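# Move a bottle from the tray into an empty carton cell

## Task

Pick up any one bottle from the tray, set it into a carton cell that holds nothing yet, and release it so it stays there.

## Robot and tools

Robot: two six-joint arms with parallel grippers, left_arm and right_arm. Joint order for each arm, everywhere: waist, shoulder, elbow, wrist pitch, wrist yaw, wrist roll. Stated ranges (rad): waist -2.618 to 3.054, shoulder 0.000 to 3.142, elbow 0.000 to 3.142, wrist pitch -1.571 to 1.571, wrist yaw -1.571 to 1.571, wrist roll -2.094 to 2.094. Actual ends may differ by up to 0.059 rad either way.

Frames: the scene frame has its origin at table height midway between the nominal bases, +z up, +x out over the table, and left_arm on the +y side (not the image's left). Calibrated bases in the scene frame: left_arm at (+0.047, +0.283, 0) with quat_wxyz (+1.000, 0, 0, +0.009); right_arm at (+0.005, -0.234, 0) with quat_wxyz (+1.000, 0, 0, +0.005). Each arm's hand pose and its wrist camera pose are reported in that arm's own base frame; cam_high and the table use the scene frame. Printed hand positions may be a few cm off, more when reaching far. Gripper: fingers point along its +z and separate along its y; end_effector_position is the point between the pads, about 1 cm short of the fingertips.

A row is always 14 numbers in [-1, 1], one flat list covering both arms: left_arm's six joint values then its opening, then the same seven for right_arm. The joint values are offsets, not poses: they are added to the Joint targets as they stood when the action (or move) began, not to the previous row. Scale: 1.0 equals 2.224 rad for waist, shoulder and elbow, and 8.485 rad for the three wrist joints. Sending 0 for a joint re-commands its current target. Opening is absolute: +1 fully open, -1 shut; writing a middle value sends the fingers to where grip_measured would read that value. To keep a gripper unchanged, repeat its current command, since 0 means half-closed.

execute_actions(actions, cameras): actions is a list of actions; each action is a list of up to 15 rows, one row per 1/30 s step, and a short list repeats its last row to fill 15 steps (0.5 s). An empty list just reports state and images. An action pushing any joint more than 0.059 rad beyond its range (judged from the targets at action start) is rejected for both arms; a malformed action, or a bad first action, rejects the whole call. cameras chooses images: omitted, null or ["all"] gives all, [] gives none; an unknown name invalidates the call. Cameras: cam_high, cam_left_wrist, cam_right_wrist, each 672x504.

move(target, speed, blend, opening_speed, blocking, cameras): target is one 14-number row or a list of up to 15 rows; every row's offsets count from the same starting Joint targets. All joints travel together, so the hand follows a curve; paths take at least 0.5 s and are cut short past 10 s in total. speed is the peak rate in rad/s of the joint with the longest travel, 0.01 to 12.57, default 0.5, one value or one per target. blend (rad) rounds corners between listed targets; default 0 stops at each. opening_speed (0.2 or more, scale units per second) ramps the fingers; use a low value to close gently. blocking=false returns after about 0.5 s while the move continues. Moves do not avoid obstacles or the other arm. The result adds a move: line, e.g. done, off_target (at rest more than 0.035 rad from target), moving, held or fault, plus limits=held if steps were withheld. Done does not prove contact or its absence.

wait(seconds): 0 to 10 s, arms hold their last command; a running move continues. stop(): brakes a running move; needs braking room. zoom_image(camera, region): region [x0, y0, x1, y1] in pixels of that camera's latest image, origin top-left, at most 504 by 504. read_manual(section): licence texts only. finished_scene(scene): ends the scene permanently; scene is 1 or omitted.

Results: Joint positions (rad) and Joint velocities (rad/s) per arm, each followed by the finger gap in m (0.094 fully open); "within noise" means the arm is still. Joint targets are what the next offsets add to. grip_measured is the opening on the command scale (may read a bit wide when empty, narrower than a squeezed part). grip_effort_nm is the gripper motor effort, negative closing; it is not pad force. Joint torques are total drive output with offsets; the first three wrap at ±28 N m. Calls with actions also list joint positions at some steps. "joint sent to its limit" means a joint reached its real end; "joint command not followed" means the clearance check altered an arm's targets. Each step keeps targets within 0.339 rad (big joints) or 2.2 rad (wrist) of the measured angle, and targets moving the hand over 200 mm are scaled back.

Cautions: keep the bottle and everything else on the table; a fall or leaving something off it fails the task. Avoid dropping, releasing a moving object, slamming or pushing hard; contact force grows with speed and with how far the target lies beyond the contact. Never let the arms hit or grip each other; that can end the scene. Close slowly on objects that might deform. To release, command an opening well above grip_measured. If an arm is pressing on something, command its targets back past its measured positions. Long holding, stretched poses or pushing into unreachable poses heat motors: MOTOR HOT appears at 75 °C, at 90 °C the arm folds and stays idle, at 100 °C it goes limp. Objects can occasionally be nudged by outside disturbances. Simulation time keeps running while you compose replies.

Each tool is called after ">>>" by a JSON object that holds its "name" and its "arguments".

## Session

>>> {"name": "execute_actions", "arguments": {"actions": []}}

Scene clock: 0.00 s.
left_arm: end_effector_position=(+0.3514, -0.0088, +0.2015) grip_measured=+1.000 grip_effort_nm=n/a end_effector_quat_wxyz=(+0.459, +0.234, +0.853, -0.087) | right_arm: end_effector_position=(+0.3106, +0.0960, +0.3784) grip_measured=+1.000 grip_effort_nm=n/a end_effector_quat_wxyz=(+0.601, +0.021, +0.769, +0.215)
Joint positions: left_arm=[0.245 1.19 0.891 -0.429 0.561 0.524 0.094] | right_arm=[0.273 0.875 1.056 -0.367 -0.043 0.362 0.094]
Joint velocities: within noise
Joint torques (N m): no reading
Heat: left arm: 42 °C; right arm: 35 °C.
Joint targets: left_arm=[0.245 1.182 0.901 -0.430 0.568 0.524] | right_arm=[0.273 0.868 1.067 -0.362 -0.042 0.360]
Tool commands: left_gripper/opening=+1.0 right_gripper/opening=+1.0

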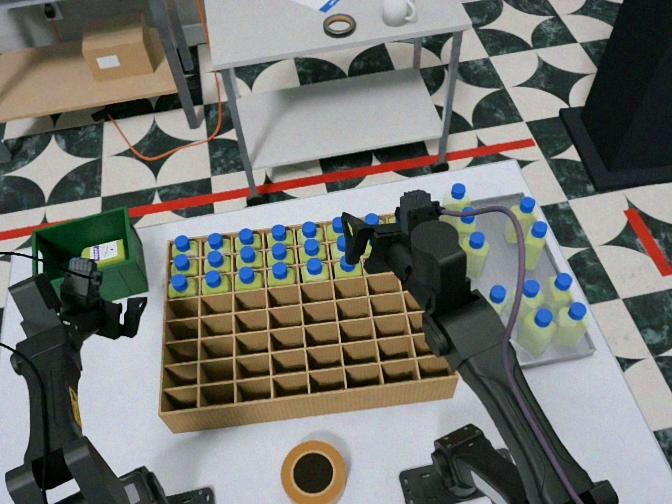

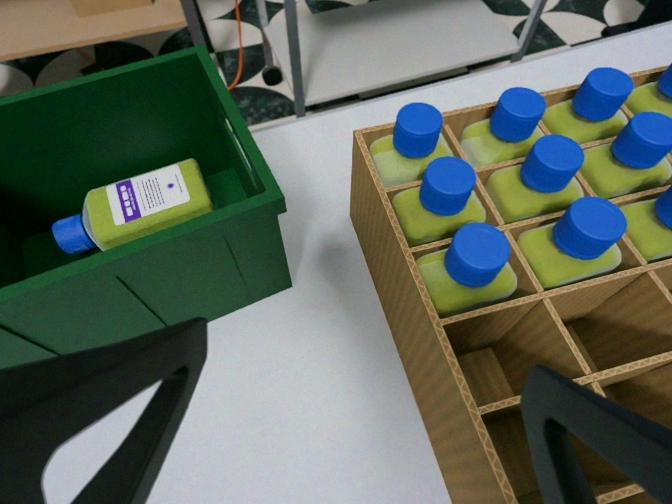

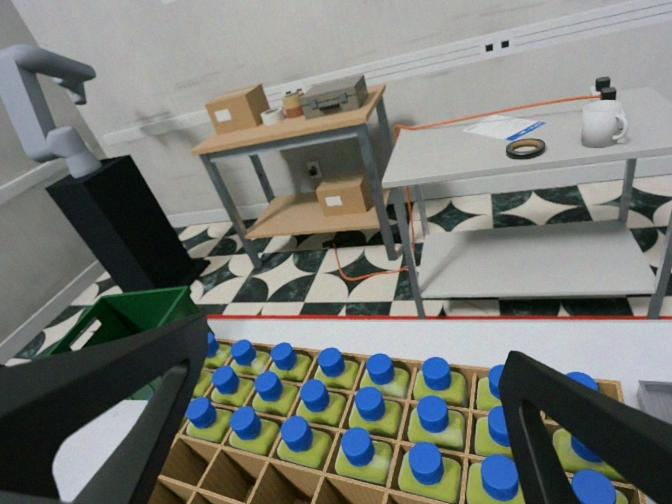

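>>> {"name": "zoom_image", "arguments": {"camera": "cam_high", "region": [420, 170, 620, 380]}}

>>> {"name": "zoom_image", "arguments": {"camera": "cam_high", "region": [150, 200, 470, 440]}}

Scaled by 2.400 from the camera's 672x504 image, which has a finer 960x720 frame.

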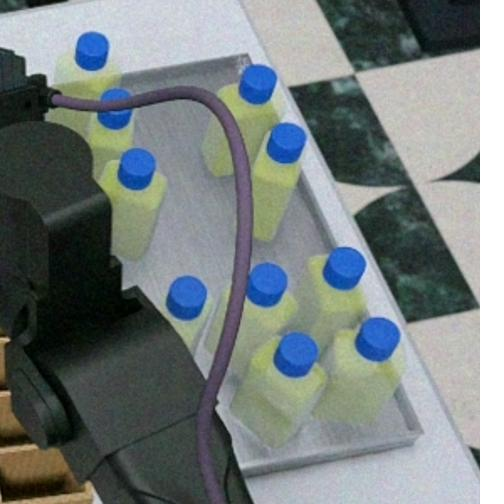

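Scaled by 1.575 from the camera's 672x504 image, which has a finer 960x720 frame.

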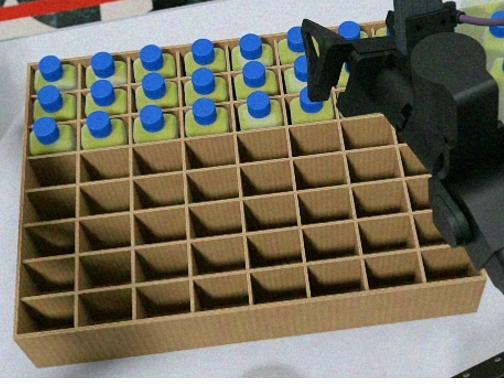

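>>> {"name": "move", "arguments": {"target": [0,0,0,0,0,0,1, -0.3476,0.3287,0.4092,-0.1398,0.005,-0.0424,1], "speed": 1.0}}

Scene clock: 4.37 s.
left_arm: end_effector_position=(+0.3514, -0.0088, +0.2015) grip_measured=+1.000 grip_effort_nm=-0.007 end_effector_quat_wxyz=(+0.459, +0.234, +0.853, -0.087) | right_arm: end_effector_position=(+0.2886, -0.1549, +0.2947) grip_measured=+1.000 grip_effort_nm=-0.037 end_effector_quat_wxyz=(+0.188, +0.246, +0.950, -0.044)
Joint positions: left_arm=[0.245 1.19 0.891 -0.429 0.561 0.524 0.094] | right_arm=[-0.498 1.591 1.949 -1.541 -0.004 0.011 0.094]
Joint velocities: within noise
Joint torques (N m): left_arm=[-0.05 -5.15 9.13 1.69 0.21 0] | right_arm=[-0.16 -5.07 7.17 0.99 0.08 -0.13]
Heat: left arm: 43 °C; right arm: 37 °C.
Joint targets: left_arm=[0.245 1.182 0.901 -0.430 0.568 0.524] | right_arm=[-0.500 1.599 1.977 -1.548 0.000 0.000]
move: done
camera_calibration:
cam_right_wrist: T_world_to_cam=[[-0.363791, -0.930421, -0.0444172, -0.0181612], [-0.931293, 0.362346, 0.0374078, 0.345309], [-0.0187106, 0.054974, -0.998312, 0.421624], [0, 0, 0, 1]] pos_world=[0.322865, -0.165197, 0.407189]

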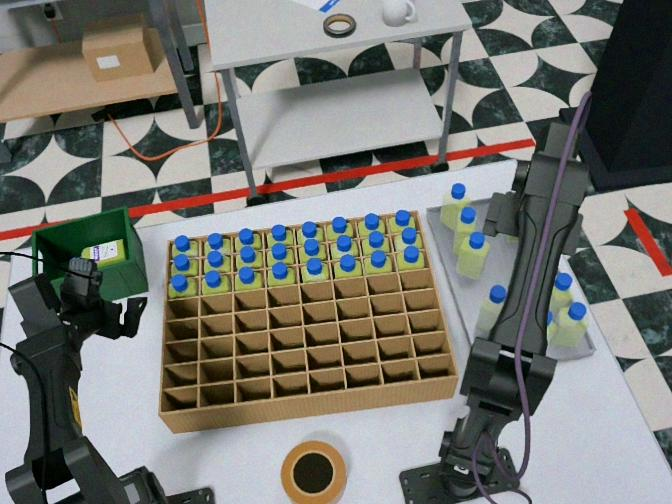

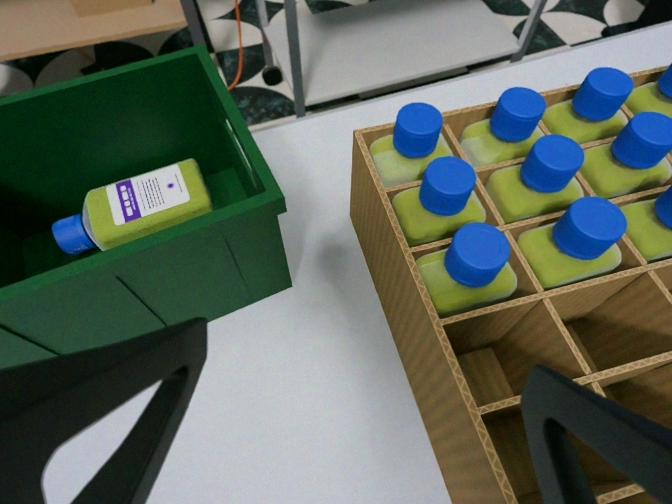

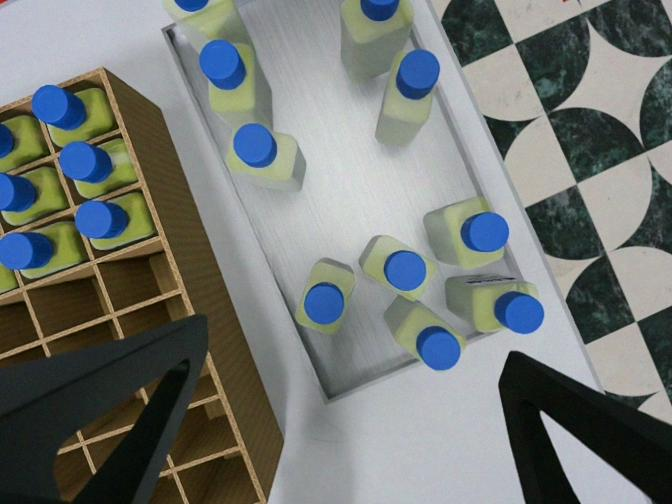

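>>> {"name": "zoom_image", "arguments": {"camera": "cam_right_wrist", "region": [260, 170, 560, 400]}}

>>> {"name": "zoom_image", "arguments": {"camera": "cam_right_wrist", "region": [0, 60, 300, 360]}}

>>> {"name": "zoom_image", "arguments": {"camera": "cam_high", "region": [150, 200, 470, 440]}}

Scaled by 1.680 from the camera's 672x504 image, which has a finer 960x720 frame.

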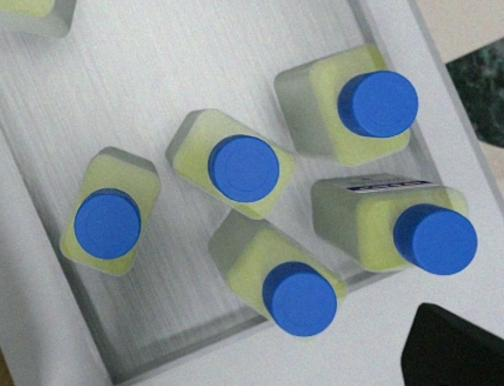

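Scaled by 1.680 from the camera's 672x504 image, which has a finer 960x720 frame.

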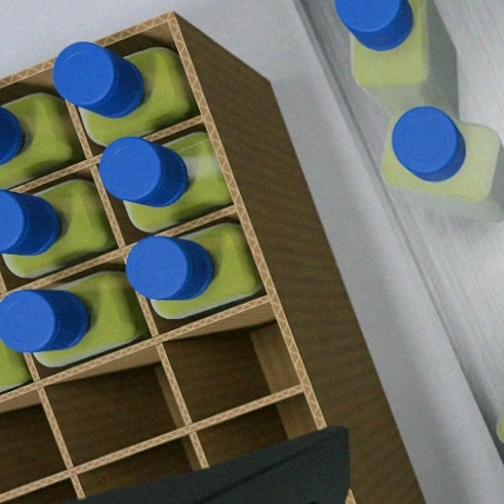

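Scaled by 1.575 from the camera's 672x504 image, which has a finer 960x720 frame.

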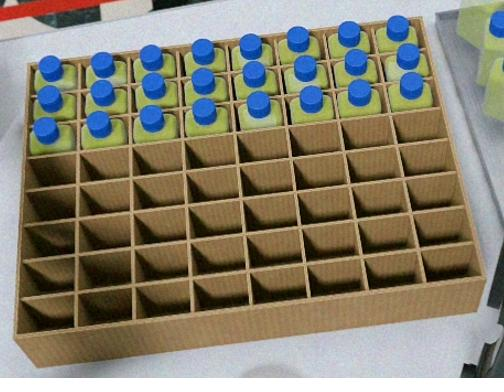

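>>> {"name": "move", "arguments": {"target": [0,0,0,0,0,0,1, 0.0915,0.1002,-0.0616,0.0424,0,0,0.4], "speed": 0.6}}

Scene clock: 9.80 s.
left_arm: end_effector_position=(+0.3514, -0.0088, +0.2015) grip_measured=+1.000 grip_effort_nm=0.002 end_effector_quat_wxyz=(+0.459, +0.234, +0.853, -0.087) | right_arm: end_effector_position=(+0.4050, -0.1217, +0.2122) grip_measured=+0.403 grip_effort_nm=-0.164 end_effector_quat_wxyz=(+0.195, +0.147, +0.969, -0.026)
Joint positions: left_arm=[0.245 1.19 0.891 -0.429 0.561 0.524 0.094] | right_arm=[-0.296 1.816 1.844 -1.203 -0.004 0.007 0.066]
Joint velocities: within noise
Joint torques (N m): left_arm=[0.02 -5.08 9.17 1.68 0.22 0.01] | right_arm=[-0.05 -8.47 5.3 1.24 0.07 -0.09]
Heat: left arm: 43 °C; right arm: 36 °C.
Joint targets: left_arm=[0.245 1.182 0.901 -0.430 0.568 0.524] | right_arm=[-0.297 1.821 1.840 -1.188 0.000 0.000]
move: done
camera_calibration:
cam_right_wrist: T_world_to_cam=[[-0.165922, -0.985257, -0.0417061, -0.0359283], [-0.985869, 0.164739, 0.0303807, 0.444271], [-0.0230622, 0.0461576, -0.998668, 0.340431], [0, 0, 0, 1]] pos_world=[0.439883, -0.124301, 0.324982]

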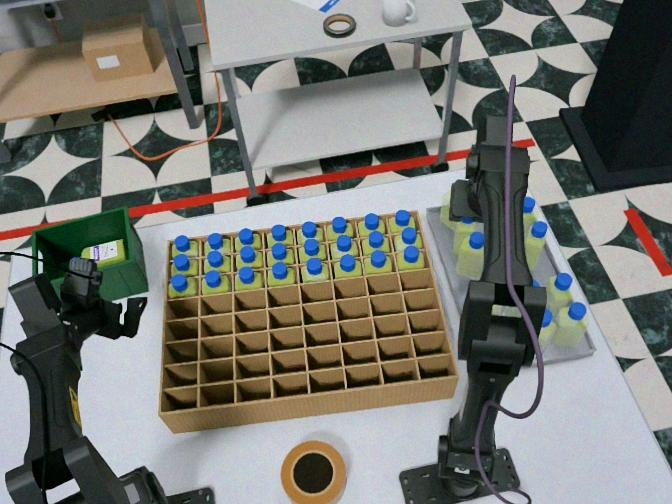

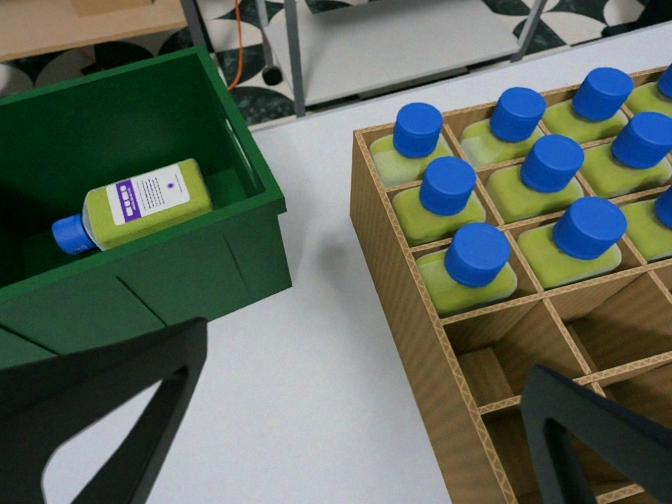

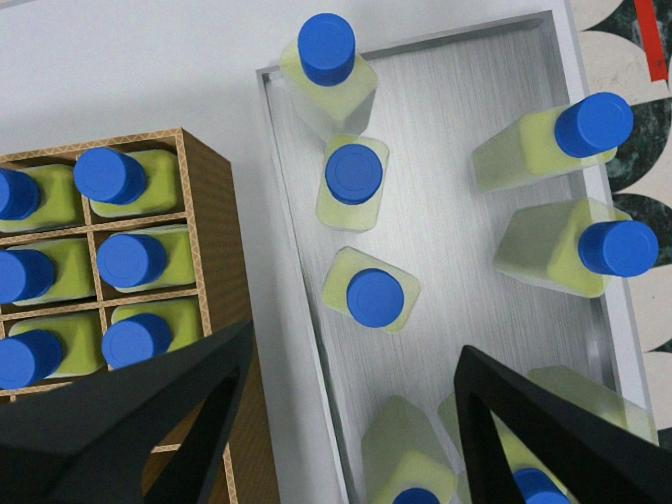

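>>> {"name": "zoom_image", "arguments": {"camera": "cam_right_wrist", "region": [250, 120, 470, 350]}}

>>> {"name": "zoom_image", "arguments": {"camera": "cam_right_wrist", "region": [0, 110, 280, 390]}}

Scaled by 2.191 from the camera's 672x504 image, which has a finer 960x720 frame.

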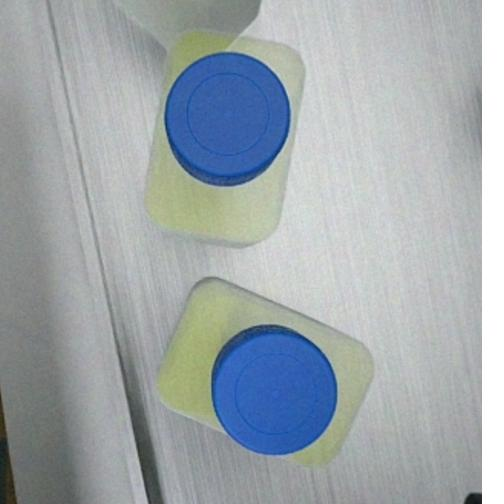

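Scaled by 1.800 from the camera's 672x504 image, which has a finer 960x720 frame.

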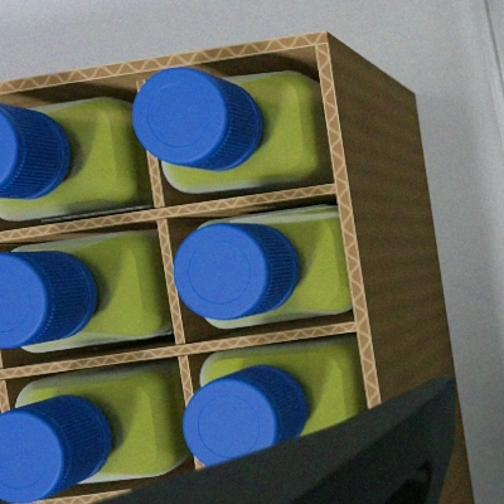

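>>> {"name": "move", "arguments": {"target": [0,0,0,0,0,0,1, 0.21,-0.1298,-0.0704,-0.01578,0,0,0.4], "speed": 0.7}}

Scene clock: 12.77 s.
left_arm: end_effector_position=(+0.3514, -0.0088, +0.2015) grip_measured=+1.000 grip_effort_nm=0.002 end_effector_quat_wxyz=(+0.459, +0.234, +0.853, -0.087) | right_arm: end_effector_position=(+0.3400, +0.0602, +0.2459) grip_measured=+0.403 grip_effort_nm=-0.173 end_effector_quat_wxyz=(+0.194, -0.081, +0.978, +0.018)
Joint positions: left_arm=[0.245 1.19 0.891 -0.429 0.561 0.524 0.094] | right_arm=[0.172 1.556 1.693 -1.317 -0.001 0.006 0.066]
Joint velocities: within noise
Joint torques (N m): left_arm=[0.01 -5.12 9.13 1.69 0.22 0.01] | right_arm=[-0.13 -8.32 4.62 1.03 0.05 -0.09]
Heat: left arm: 43 °C; right arm: 36 °C.
Joint targets: left_arm=[0.245 1.182 0.901 -0.430 0.568 0.524] | right_arm=[0.171 1.533 1.684 -1.322 0.000 0.000]
move: done
camera_calibration:
cam_right_wrist: T_world_to_cam=[[0.295467, -0.954552, -0.0391153, -0.0255167], [-0.954311, -0.296809, 0.0345773, 0.365215], [-0.0446155, 0.0271117, -0.998636, 0.372618], [0, 0, 0, 1]] pos_world=[0.372693, 0.0739398, 0.358483]

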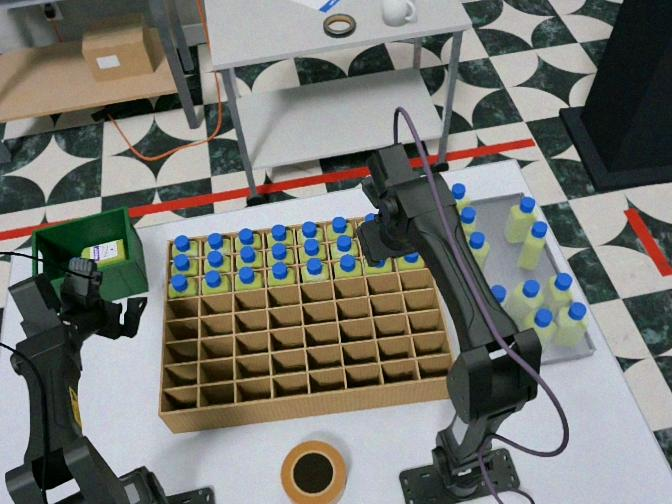

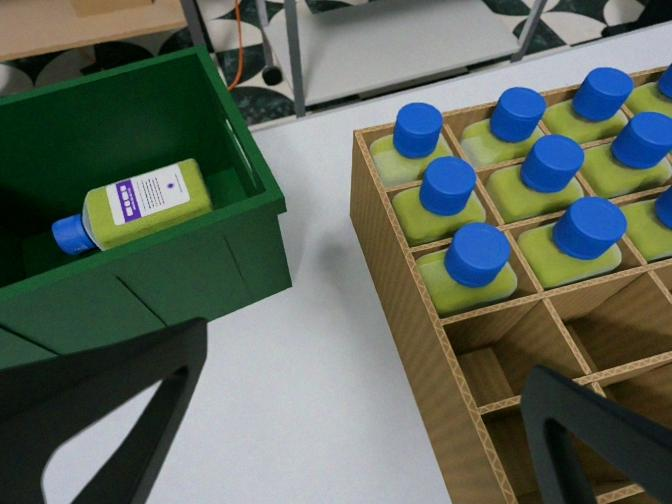

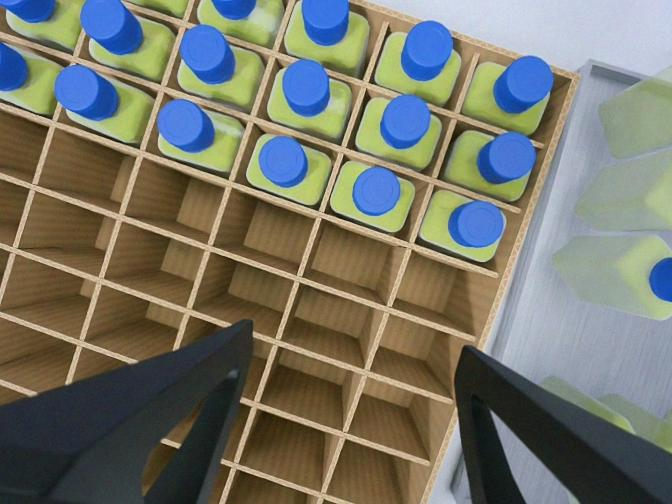

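>>> {"name": "zoom_image", "arguments": {"camera": "cam_right_wrist", "region": [200, 150, 530, 480]}}

Scaled by 1.527 from the camera's 672x504 image, which has a finer 960x720 frame.

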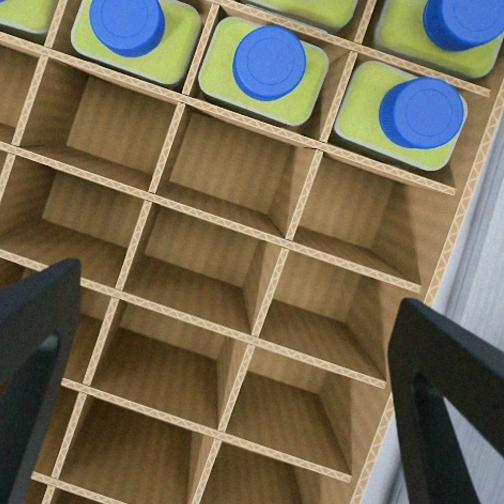

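>>> {"name": "move", "arguments": {"target": [0,0,0,0,0,0,1, -0.2158,0.1204,-0.0230,0.03761,0.00179,0.00424,0.4], "speed": 0.7}}

>>> {"name": "zoom_image", "arguments": {"camera": "cam_right_wrist", "region": [200, 180, 500, 480]}}

Scene clock: 15.60 s.
left_arm: end_effector_position=(+0.3514, -0.0088, +0.2015) grip_measured=+1.000 grip_effort_nm=0.002 end_effector_quat_wxyz=(+0.459, +0.234, +0.853, -0.087) | right_arm: end_effector_position=(+0.4035, -0.1343, +0.1686) grip_measured=+0.403 grip_effort_nm=-0.168 end_effector_quat_wxyz=(+0.194, +0.170, +0.965, -0.035)
Joint positions: left_arm=[0.245 1.19 0.891 -0.429 0.561 0.524 0.094] | right_arm=[-0.318 1.792 1.638 -1.019 0.014 0.029 0.066]
Joint velocities: within noise
Joint torques (N m): left_arm=[-0.01 -5.15 9.09 1.69 0.24 0.01] | right_arm=[0.73 -8.27 5.37 1.26 0.05 0.04]
Heat: left arm: 43 °C; right arm: 36 °C.
Joint targets: left_arm=[0.245 1.182 0.901 -0.430 0.568 0.524] | right_arm=[-0.309 1.801 1.633 -1.003 0.015 0.036]
move: done
camera_calibration:
cam_right_wrist: T_world_to_cam=[[-0.214049, -0.976239, -0.0337578, -0.031168], [-0.97658, 0.213098, 0.0296754, 0.449066], [-0.0217766, 0.0393192, -0.998989, 0.296053], [0, 0, 0, 1]] pos_world=[0.438324, -0.137763, 0.281376]

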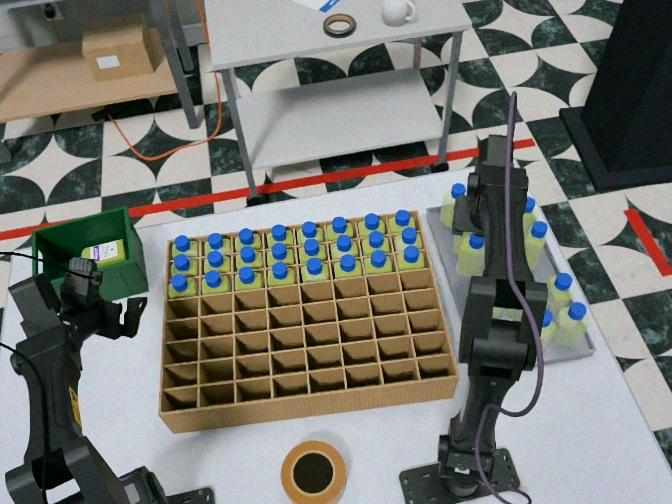

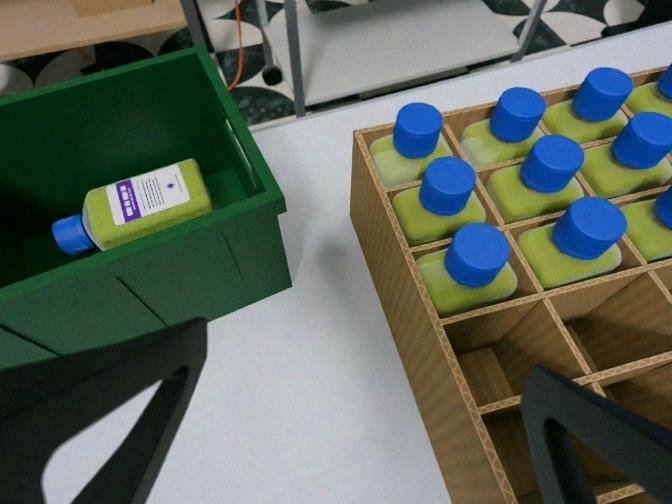

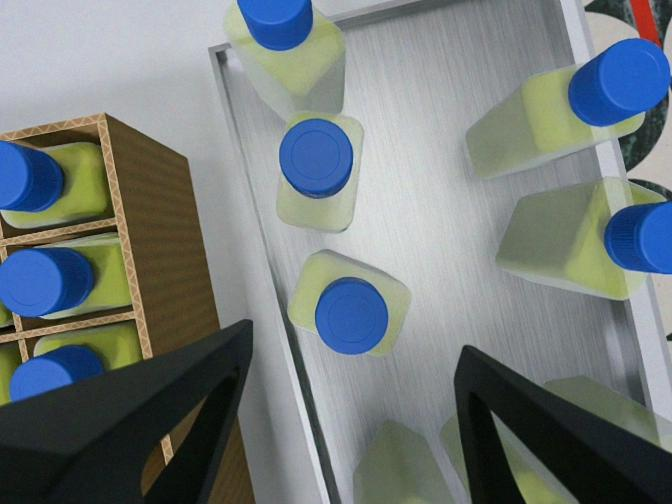

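Scaled by 1.680 from the camera's 672x504 image, which has a finer 960x720 frame.

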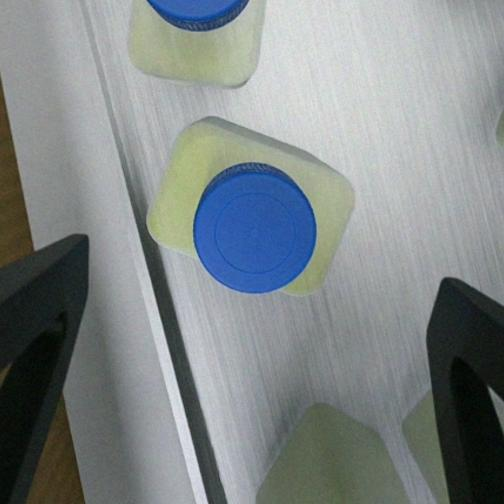

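>>> {"name": "move", "arguments": {"target": [0,0,0,0,0,0,1, 0.0027,0.0079,-0.0725,0.02107,0,0,0.4], "speed": 0.25}}

>>> {"name": "zoom_image", "arguments": {"camera": "cam_right_wrist", "region": [200, 180, 520, 500]}}

Scene clock: 17.60 s.
left_arm: end_effector_position=(+0.3514, -0.0088, +0.2015) grip_measured=+1.000 grip_effort_nm=-0.002 end_effector_quat_wxyz=(+0.459, +0.234, +0.853, -0.087) | right_arm: end_effector_position=(+0.4087, -0.1331, +0.1256) grip_measured=+0.403 grip_effort_nm=-0.168 end_effector_quat_wxyz=(+0.198, +0.167, +0.965, -0.035)
Joint positions: left_arm=[0.245 1.19 0.891 -0.429 0.561 0.524 0.094] | right_arm=[-0.312 1.804 1.479 -0.842 0.014 0.029 0.066]
Joint velocities: within noise
Joint torques (N m): left_arm=[-0.02 -5.11 9.16 1.7 0.23 -0.01] | right_arm=[0.69 -7.82 5.29 1.28 0.06 0.06]
Heat: left arm: 43 °C; right arm: 36 °C.
Joint targets: left_arm=[0.245 1.182 0.901 -0.430 0.568 0.524] | right_arm=[-0.303 1.818 1.471 -0.824 0.015 0.036]
move: done
camera_calibration:
cam_right_wrist: T_world_to_cam=[[-0.207473, -0.977682, -0.0330536, -0.0332672], [-0.978117, 0.206793, 0.0228709, 0.4558], [-0.0155253, 0.0370754, -0.999192, 0.250397], [0, 0, 0, 1]] pos_world=[0.442812, -0.136064, 0.23867]

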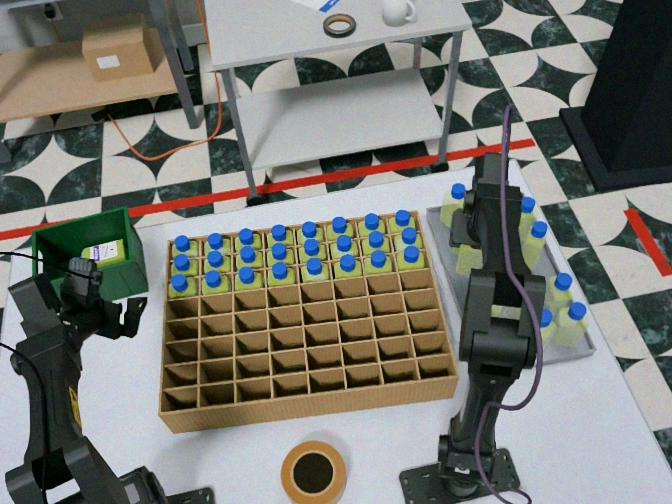

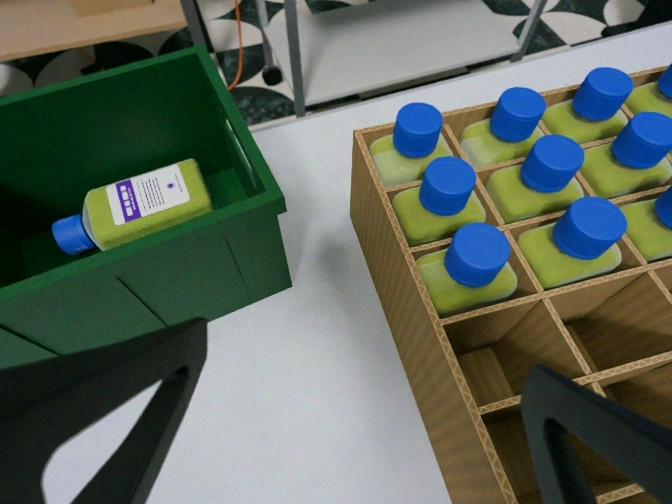

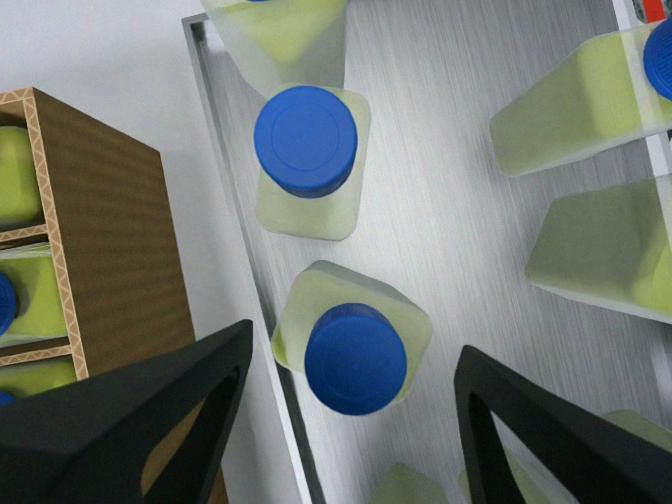

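Scaled by 1.575 from the camera's 672x504 image, which has a finer 960x720 frame.

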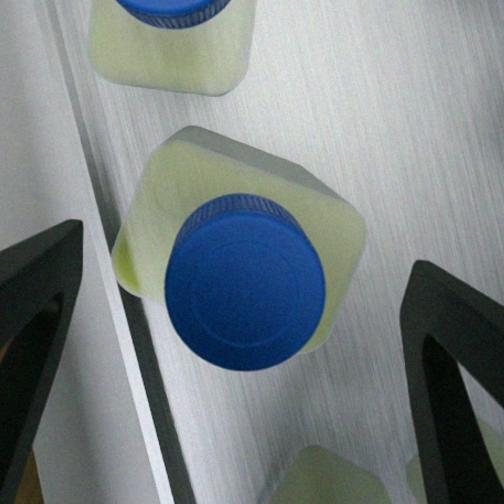

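>>> {"name": "move", "arguments": {"target": [[0,0,0,0,0,0,1, 0,0.0015,-0.01147,0.00341,0,0,0.4],[0,0,0,0,0,0,1, 0,0.0015,-0.01147,0.00341,0,0,-0.55]], "speed": 0.1, "opening_speed": 1.0}}

>>> {"name": "zoom_image", "arguments": {"camera": "cam_right_wrist", "region": [200, 180, 520, 500]}}

Scene clock: 20.20 s.
left_arm: end_effector_position=(+0.3514, -0.0088, +0.2015) grip_measured=+1.000 grip_effort_nm=-0.002 end_effector_quat_wxyz=(+0.459, +0.234, +0.853, -0.087) | right_arm: end_effector_position=(+0.4096, -0.1334, +0.1205) grip_measured=-0.386 grip_effort_nm=-1.067 end_effector_quat_wxyz=(+0.201, +0.167, +0.965, -0.035)
Joint positions: left_arm=[0.245 1.19 0.891 -0.429 0.561 0.524 0.094] | right_arm=[-0.312 1.804 1.456 -0.813 0.014 0.029 0.029]
Joint velocities: within noise
Joint torques (N m): left_arm=[-0.02 -5.05 9.22 1.7 0.22 0] | right_arm=[0.68 -7.58 5.05 1.29 0.03 0.06]
Heat: left arm: 43 °C; right arm: 36 °C.
Joint targets: left_arm=[0.245 1.182 0.901 -0.430 0.568 0.524] | right_arm=[-0.303 1.822 1.446 -0.795 0.015 0.036]
move: done
camera_calibration:
cam_right_wrist: T_world_to_cam=[[-0.207647, -0.977661, -0.0325781, -0.033516], [-0.978159, 0.207206, 0.0164385, 0.457701], [-0.00932094, 0.03528, -0.999334, 0.242542], [0, 0, 0, 1]] pos_world=[0.443005, -0.136162, 0.233765]

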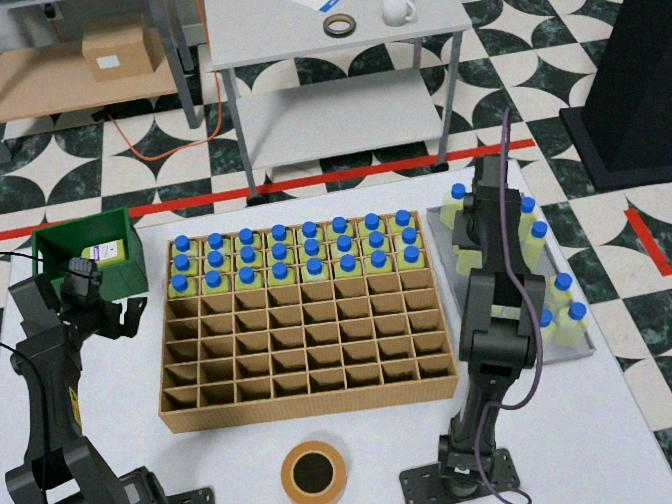

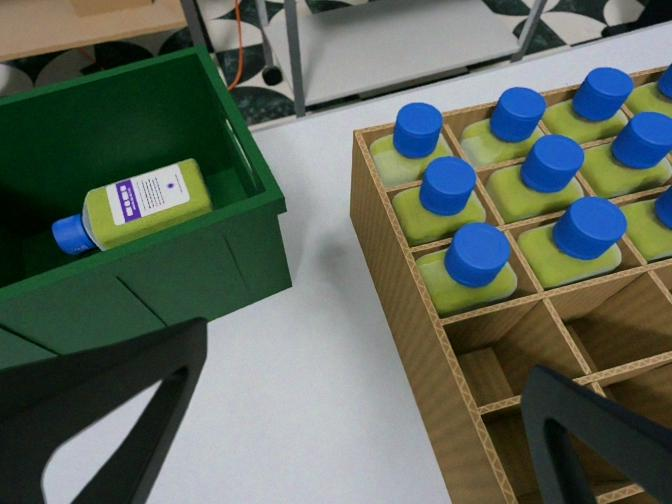

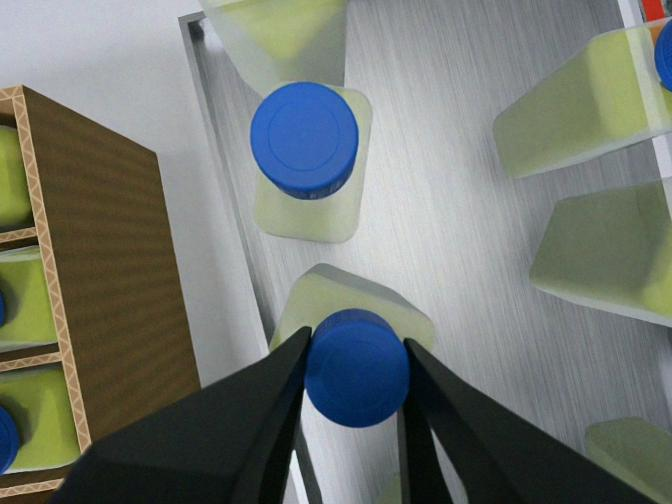

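Scaled by 1.575 from the camera's 672x504 image, which has a finer 960x720 frame.

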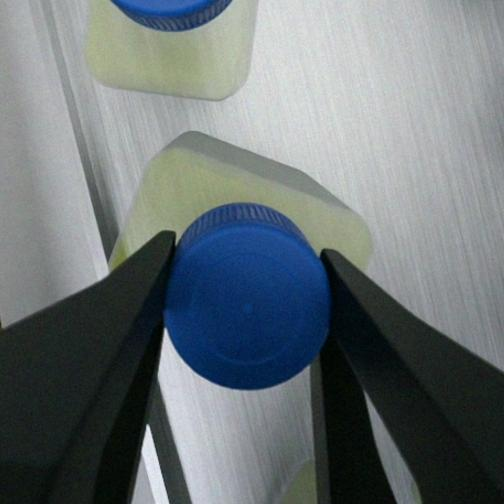

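>>> {"name": "move", "arguments": {"target": [[0,0,0,0,0,0,1, 0,0,0.1226,-0.03213,0,0,-0.55],[0,0,0,0,0,0,1, 0,0.0481,0.3279,-0.07331,0,0,-0.55]], "speed": 0.4, "blend": 0.05, "cameras": ["cam_high","cam_right_wrist"]}}

Scene clock: 24.33 s.
left_arm: end_effector_position=(+0.3514, -0.0088, +0.2015) grip_measured=+1.000 grip_effort_nm=-0.002 end_effector_quat_wxyz=(+0.459, +0.234, +0.853, -0.087) | right_arm: end_effector_position=(+0.4034, -0.1314, +0.2482) grip_measured=-0.386 grip_effort_nm=-1.062 end_effector_quat_wxyz=(+0.181, +0.168, +0.969, -0.032)
Joint positions: left_arm=[0.245 1.19 0.891 -0.429 0.561 0.524 0.094] | right_arm=[-0.312 1.916 2.14 -1.426 0.014 0.029 0.029]
Joint velocities: within noise
Joint torques (N m): left_arm=[-0.05 -5.09 9.16 1.69 0.23 0] | right_arm=[0.69 -8.29 8.09 1.12 0.06 0.07]
Heat: left arm: 43 °C; right arm: 36 °C.
Joint targets: left_arm=[0.245 1.182 0.901 -0.430 0.568 0.524] | right_arm=[-0.303 1.928 2.175 -1.417 0.015 0.036]
move: done
camera_calibration:
cam_right_wrist: T_world_to_cam=[[-0.209357, -0.977141, -0.0369443, -0.0268963], [-0.976622, 0.207063, 0.0577485, 0.438237], [-0.0487786, 0.0481707, -0.997647, 0.387211], [0, 0, 0, 1]] pos_world=[0.441248, -0.135676, 0.359998]
Images, in order (width x height): cam_high 672x504, cam_right_wrist 672x504.

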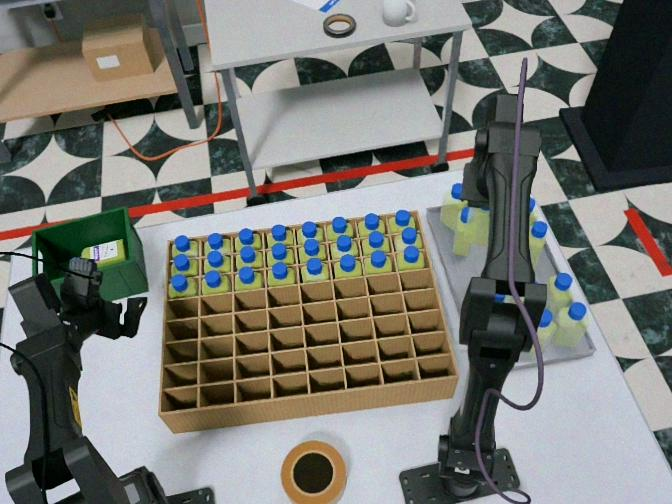

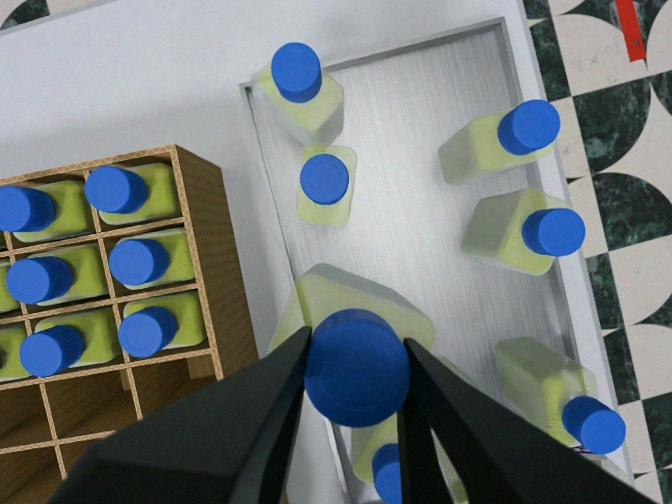

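>>> {"name": "move", "arguments": {"target": [[0,0,0,0,0,0,1, 0.0463,-0.1122,-0.0820,-0.00796,-0.00179,-0.00424,-0.55],[0,0,0,0,0,0,1, 0.2275,-0.1716,-0.1446,-0.00712,-0.00179,-0.00424,-0.55],[0,0,0,0,0,0,1, 0.2275,-0.2121,-0.2389,0.00922,-0.00179,-0.00424,-0.55]], "speed": [0.4,0.5,0.3], "blend": 0.04, "cameras": ["cam_high","cam_right_wrist"]}}

>>> {"name": "zoom_image", "arguments": {"camera": "cam_right_wrist", "region": [200, 180, 520, 500]}}

Scene clock: 27.43 s.
left_arm: end_effector_position=(+0.3514, -0.0088, +0.2015) grip_measured=+1.000 grip_effort_nm=0.002 end_effector_quat_wxyz=(+0.459, +0.234, +0.853, -0.087) | right_arm: end_effector_position=(+0.3131, +0.0646, +0.2450) grip_measured=-0.386 grip_effort_nm=-1.062 end_effector_quat_wxyz=(+0.175, -0.095, +0.980, +0.017)
Joint positions: left_arm=[0.245 1.19 0.891 -0.429 0.561 0.524 0.094] | right_arm=[0.202 1.497 1.648 -1.368 0.002 0.009 0.029]
Joint velocities: within noise
Joint torques (N m): left_arm=[0.01 -5.14 9.13 1.71 0.23 -0.01] | right_arm=[0.12 -9.24 5.03 1.31 0 -0.11]
Heat: left arm: 43 °C; right arm: 36 °C.
Joint targets: left_arm=[0.245 1.182 0.901 -0.430 0.568 0.524] | right_arm=[0.203 1.457 1.644 -1.339 0.000 0.000]
move: off_target (right_arm); right_arm: the shoulder is farthest, 0.041 rad from its target
camera_calibration:
cam_right_wrist: T_world_to_cam=[[0.318854, -0.946876, -0.0419212, -0.0205449], [-0.944294, -0.321165, 0.0718454, 0.330217], [-0.0814924, 0.0166778, -0.996534, 0.382222], [0, 0, 0, 1]] pos_world=[0.349521, 0.0802261, 0.356312]
Images, in order (width x height): cam_high 672x504, cam_right_wrist 672x504.

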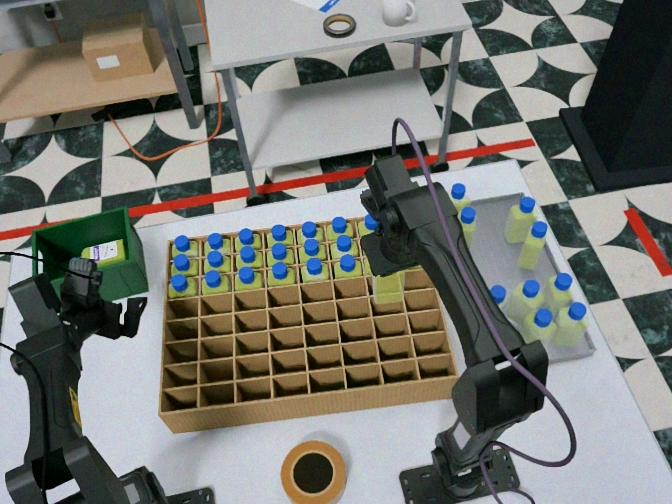

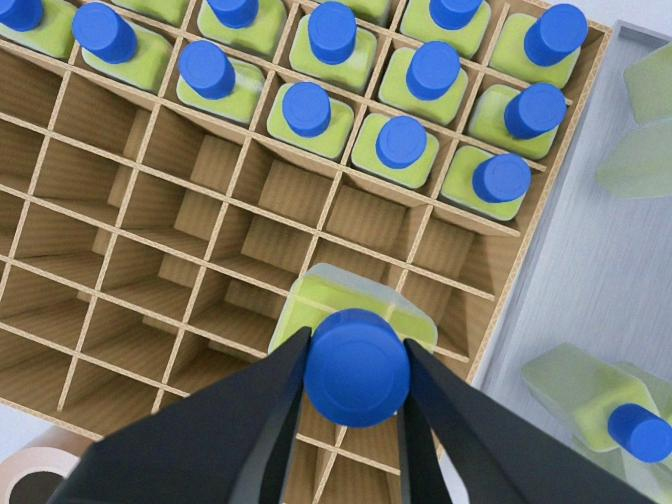

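Scaled by 1.575 from the camera's 672x504 image, which has a finer 960x720 frame.

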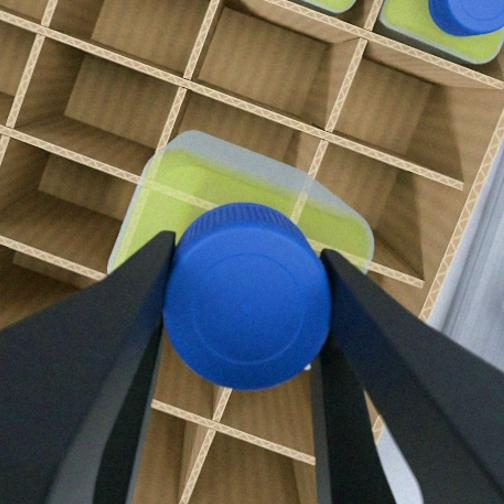

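>>> {"name": "move", "arguments": {"target": [0,0,0,0,0,0,1, 0.0013,-0.0076,0.0022,0.0042,0,0,-0.55], "speed": 0.2, "cameras": ["cam_right_wrist"]}}

>>> {"name": "zoom_image", "arguments": {"camera": "cam_right_wrist", "region": [200, 180, 520, 500]}}

Scene clock: 28.60 s.
left_arm: end_effector_position=(+0.3514, -0.0088, +0.2015) grip_measured=+1.000 grip_effort_nm=-0.002 end_effector_quat_wxyz=(+0.459, +0.234, +0.853, -0.087) | right_arm: end_effector_position=(+0.3180, +0.0656, +0.2540) grip_measured=-0.386 grip_effort_nm=-1.057 end_effector_quat_wxyz=(+0.201, -0.094, +0.975, +0.020)
Joint positions: left_arm=[0.245 1.19 0.891 -0.429 0.561 0.524 0.094] | right_arm=[0.202 1.477 1.648 -1.335 0.002 0.009 0.029]
Joint velocities: within noise
Joint torques (N m): left_arm=[-0.05 -5.19 9.17 1.69 0.22 -0.01] | right_arm=[0.34 -8.83 5.42 1.46 0.01 -0.11]
Heat: left arm: 43 °C; right arm: 36 °C.
Joint targets: left_arm=[0.245 1.182 0.901 -0.430 0.568 0.524] | right_arm=[0.206 1.440 1.649 -1.303 0.000 0.000]
move: off_target (right_arm); right_arm: the shoulder is farthest, 0.037 rad from its target
camera_calibration:
cam_right_wrist: T_world_to_cam=[[0.320875, -0.946457, -0.0354753, -0.0229956], [-0.946645, -0.321677, 0.0196861, 0.34851], [-0.0300436, 0.0272657, -0.999177, 0.375155], [0, 0, 0, 1]] pos_world=[0.348565, 0.0801145, 0.36717]
Images, in order (width x height): cam_right_wrist 672x504.

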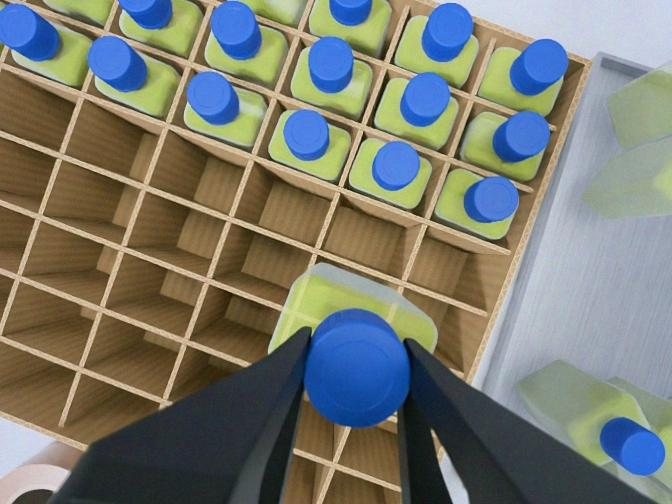

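Scaled by 1.575 from the camera's 672x504 image, which has a finer 960x720 frame.

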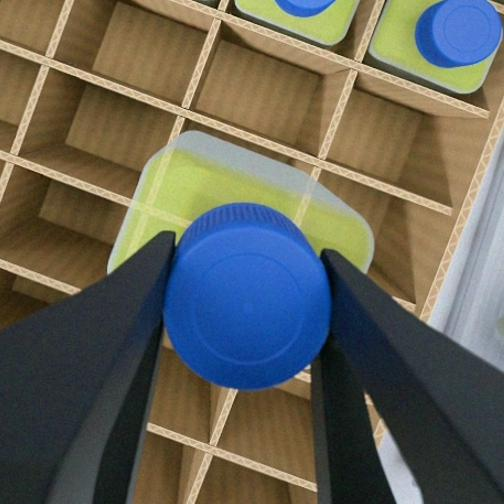

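>>> {"name": "zoom_image", "arguments": {"camera": "cam_right_wrist", "region": [270, 180, 510, 400]}}

Scaled by 2.100 from the camera's 672x504 image, which has a finer 960x720 frame.

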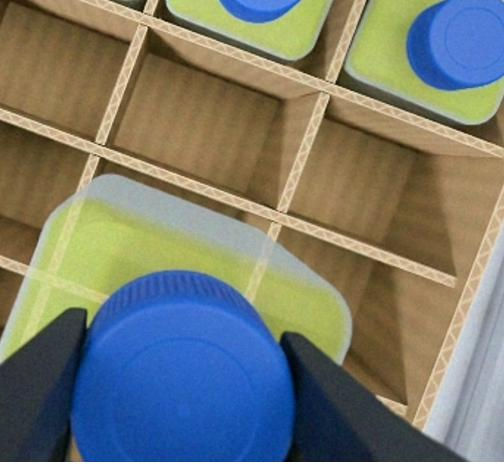

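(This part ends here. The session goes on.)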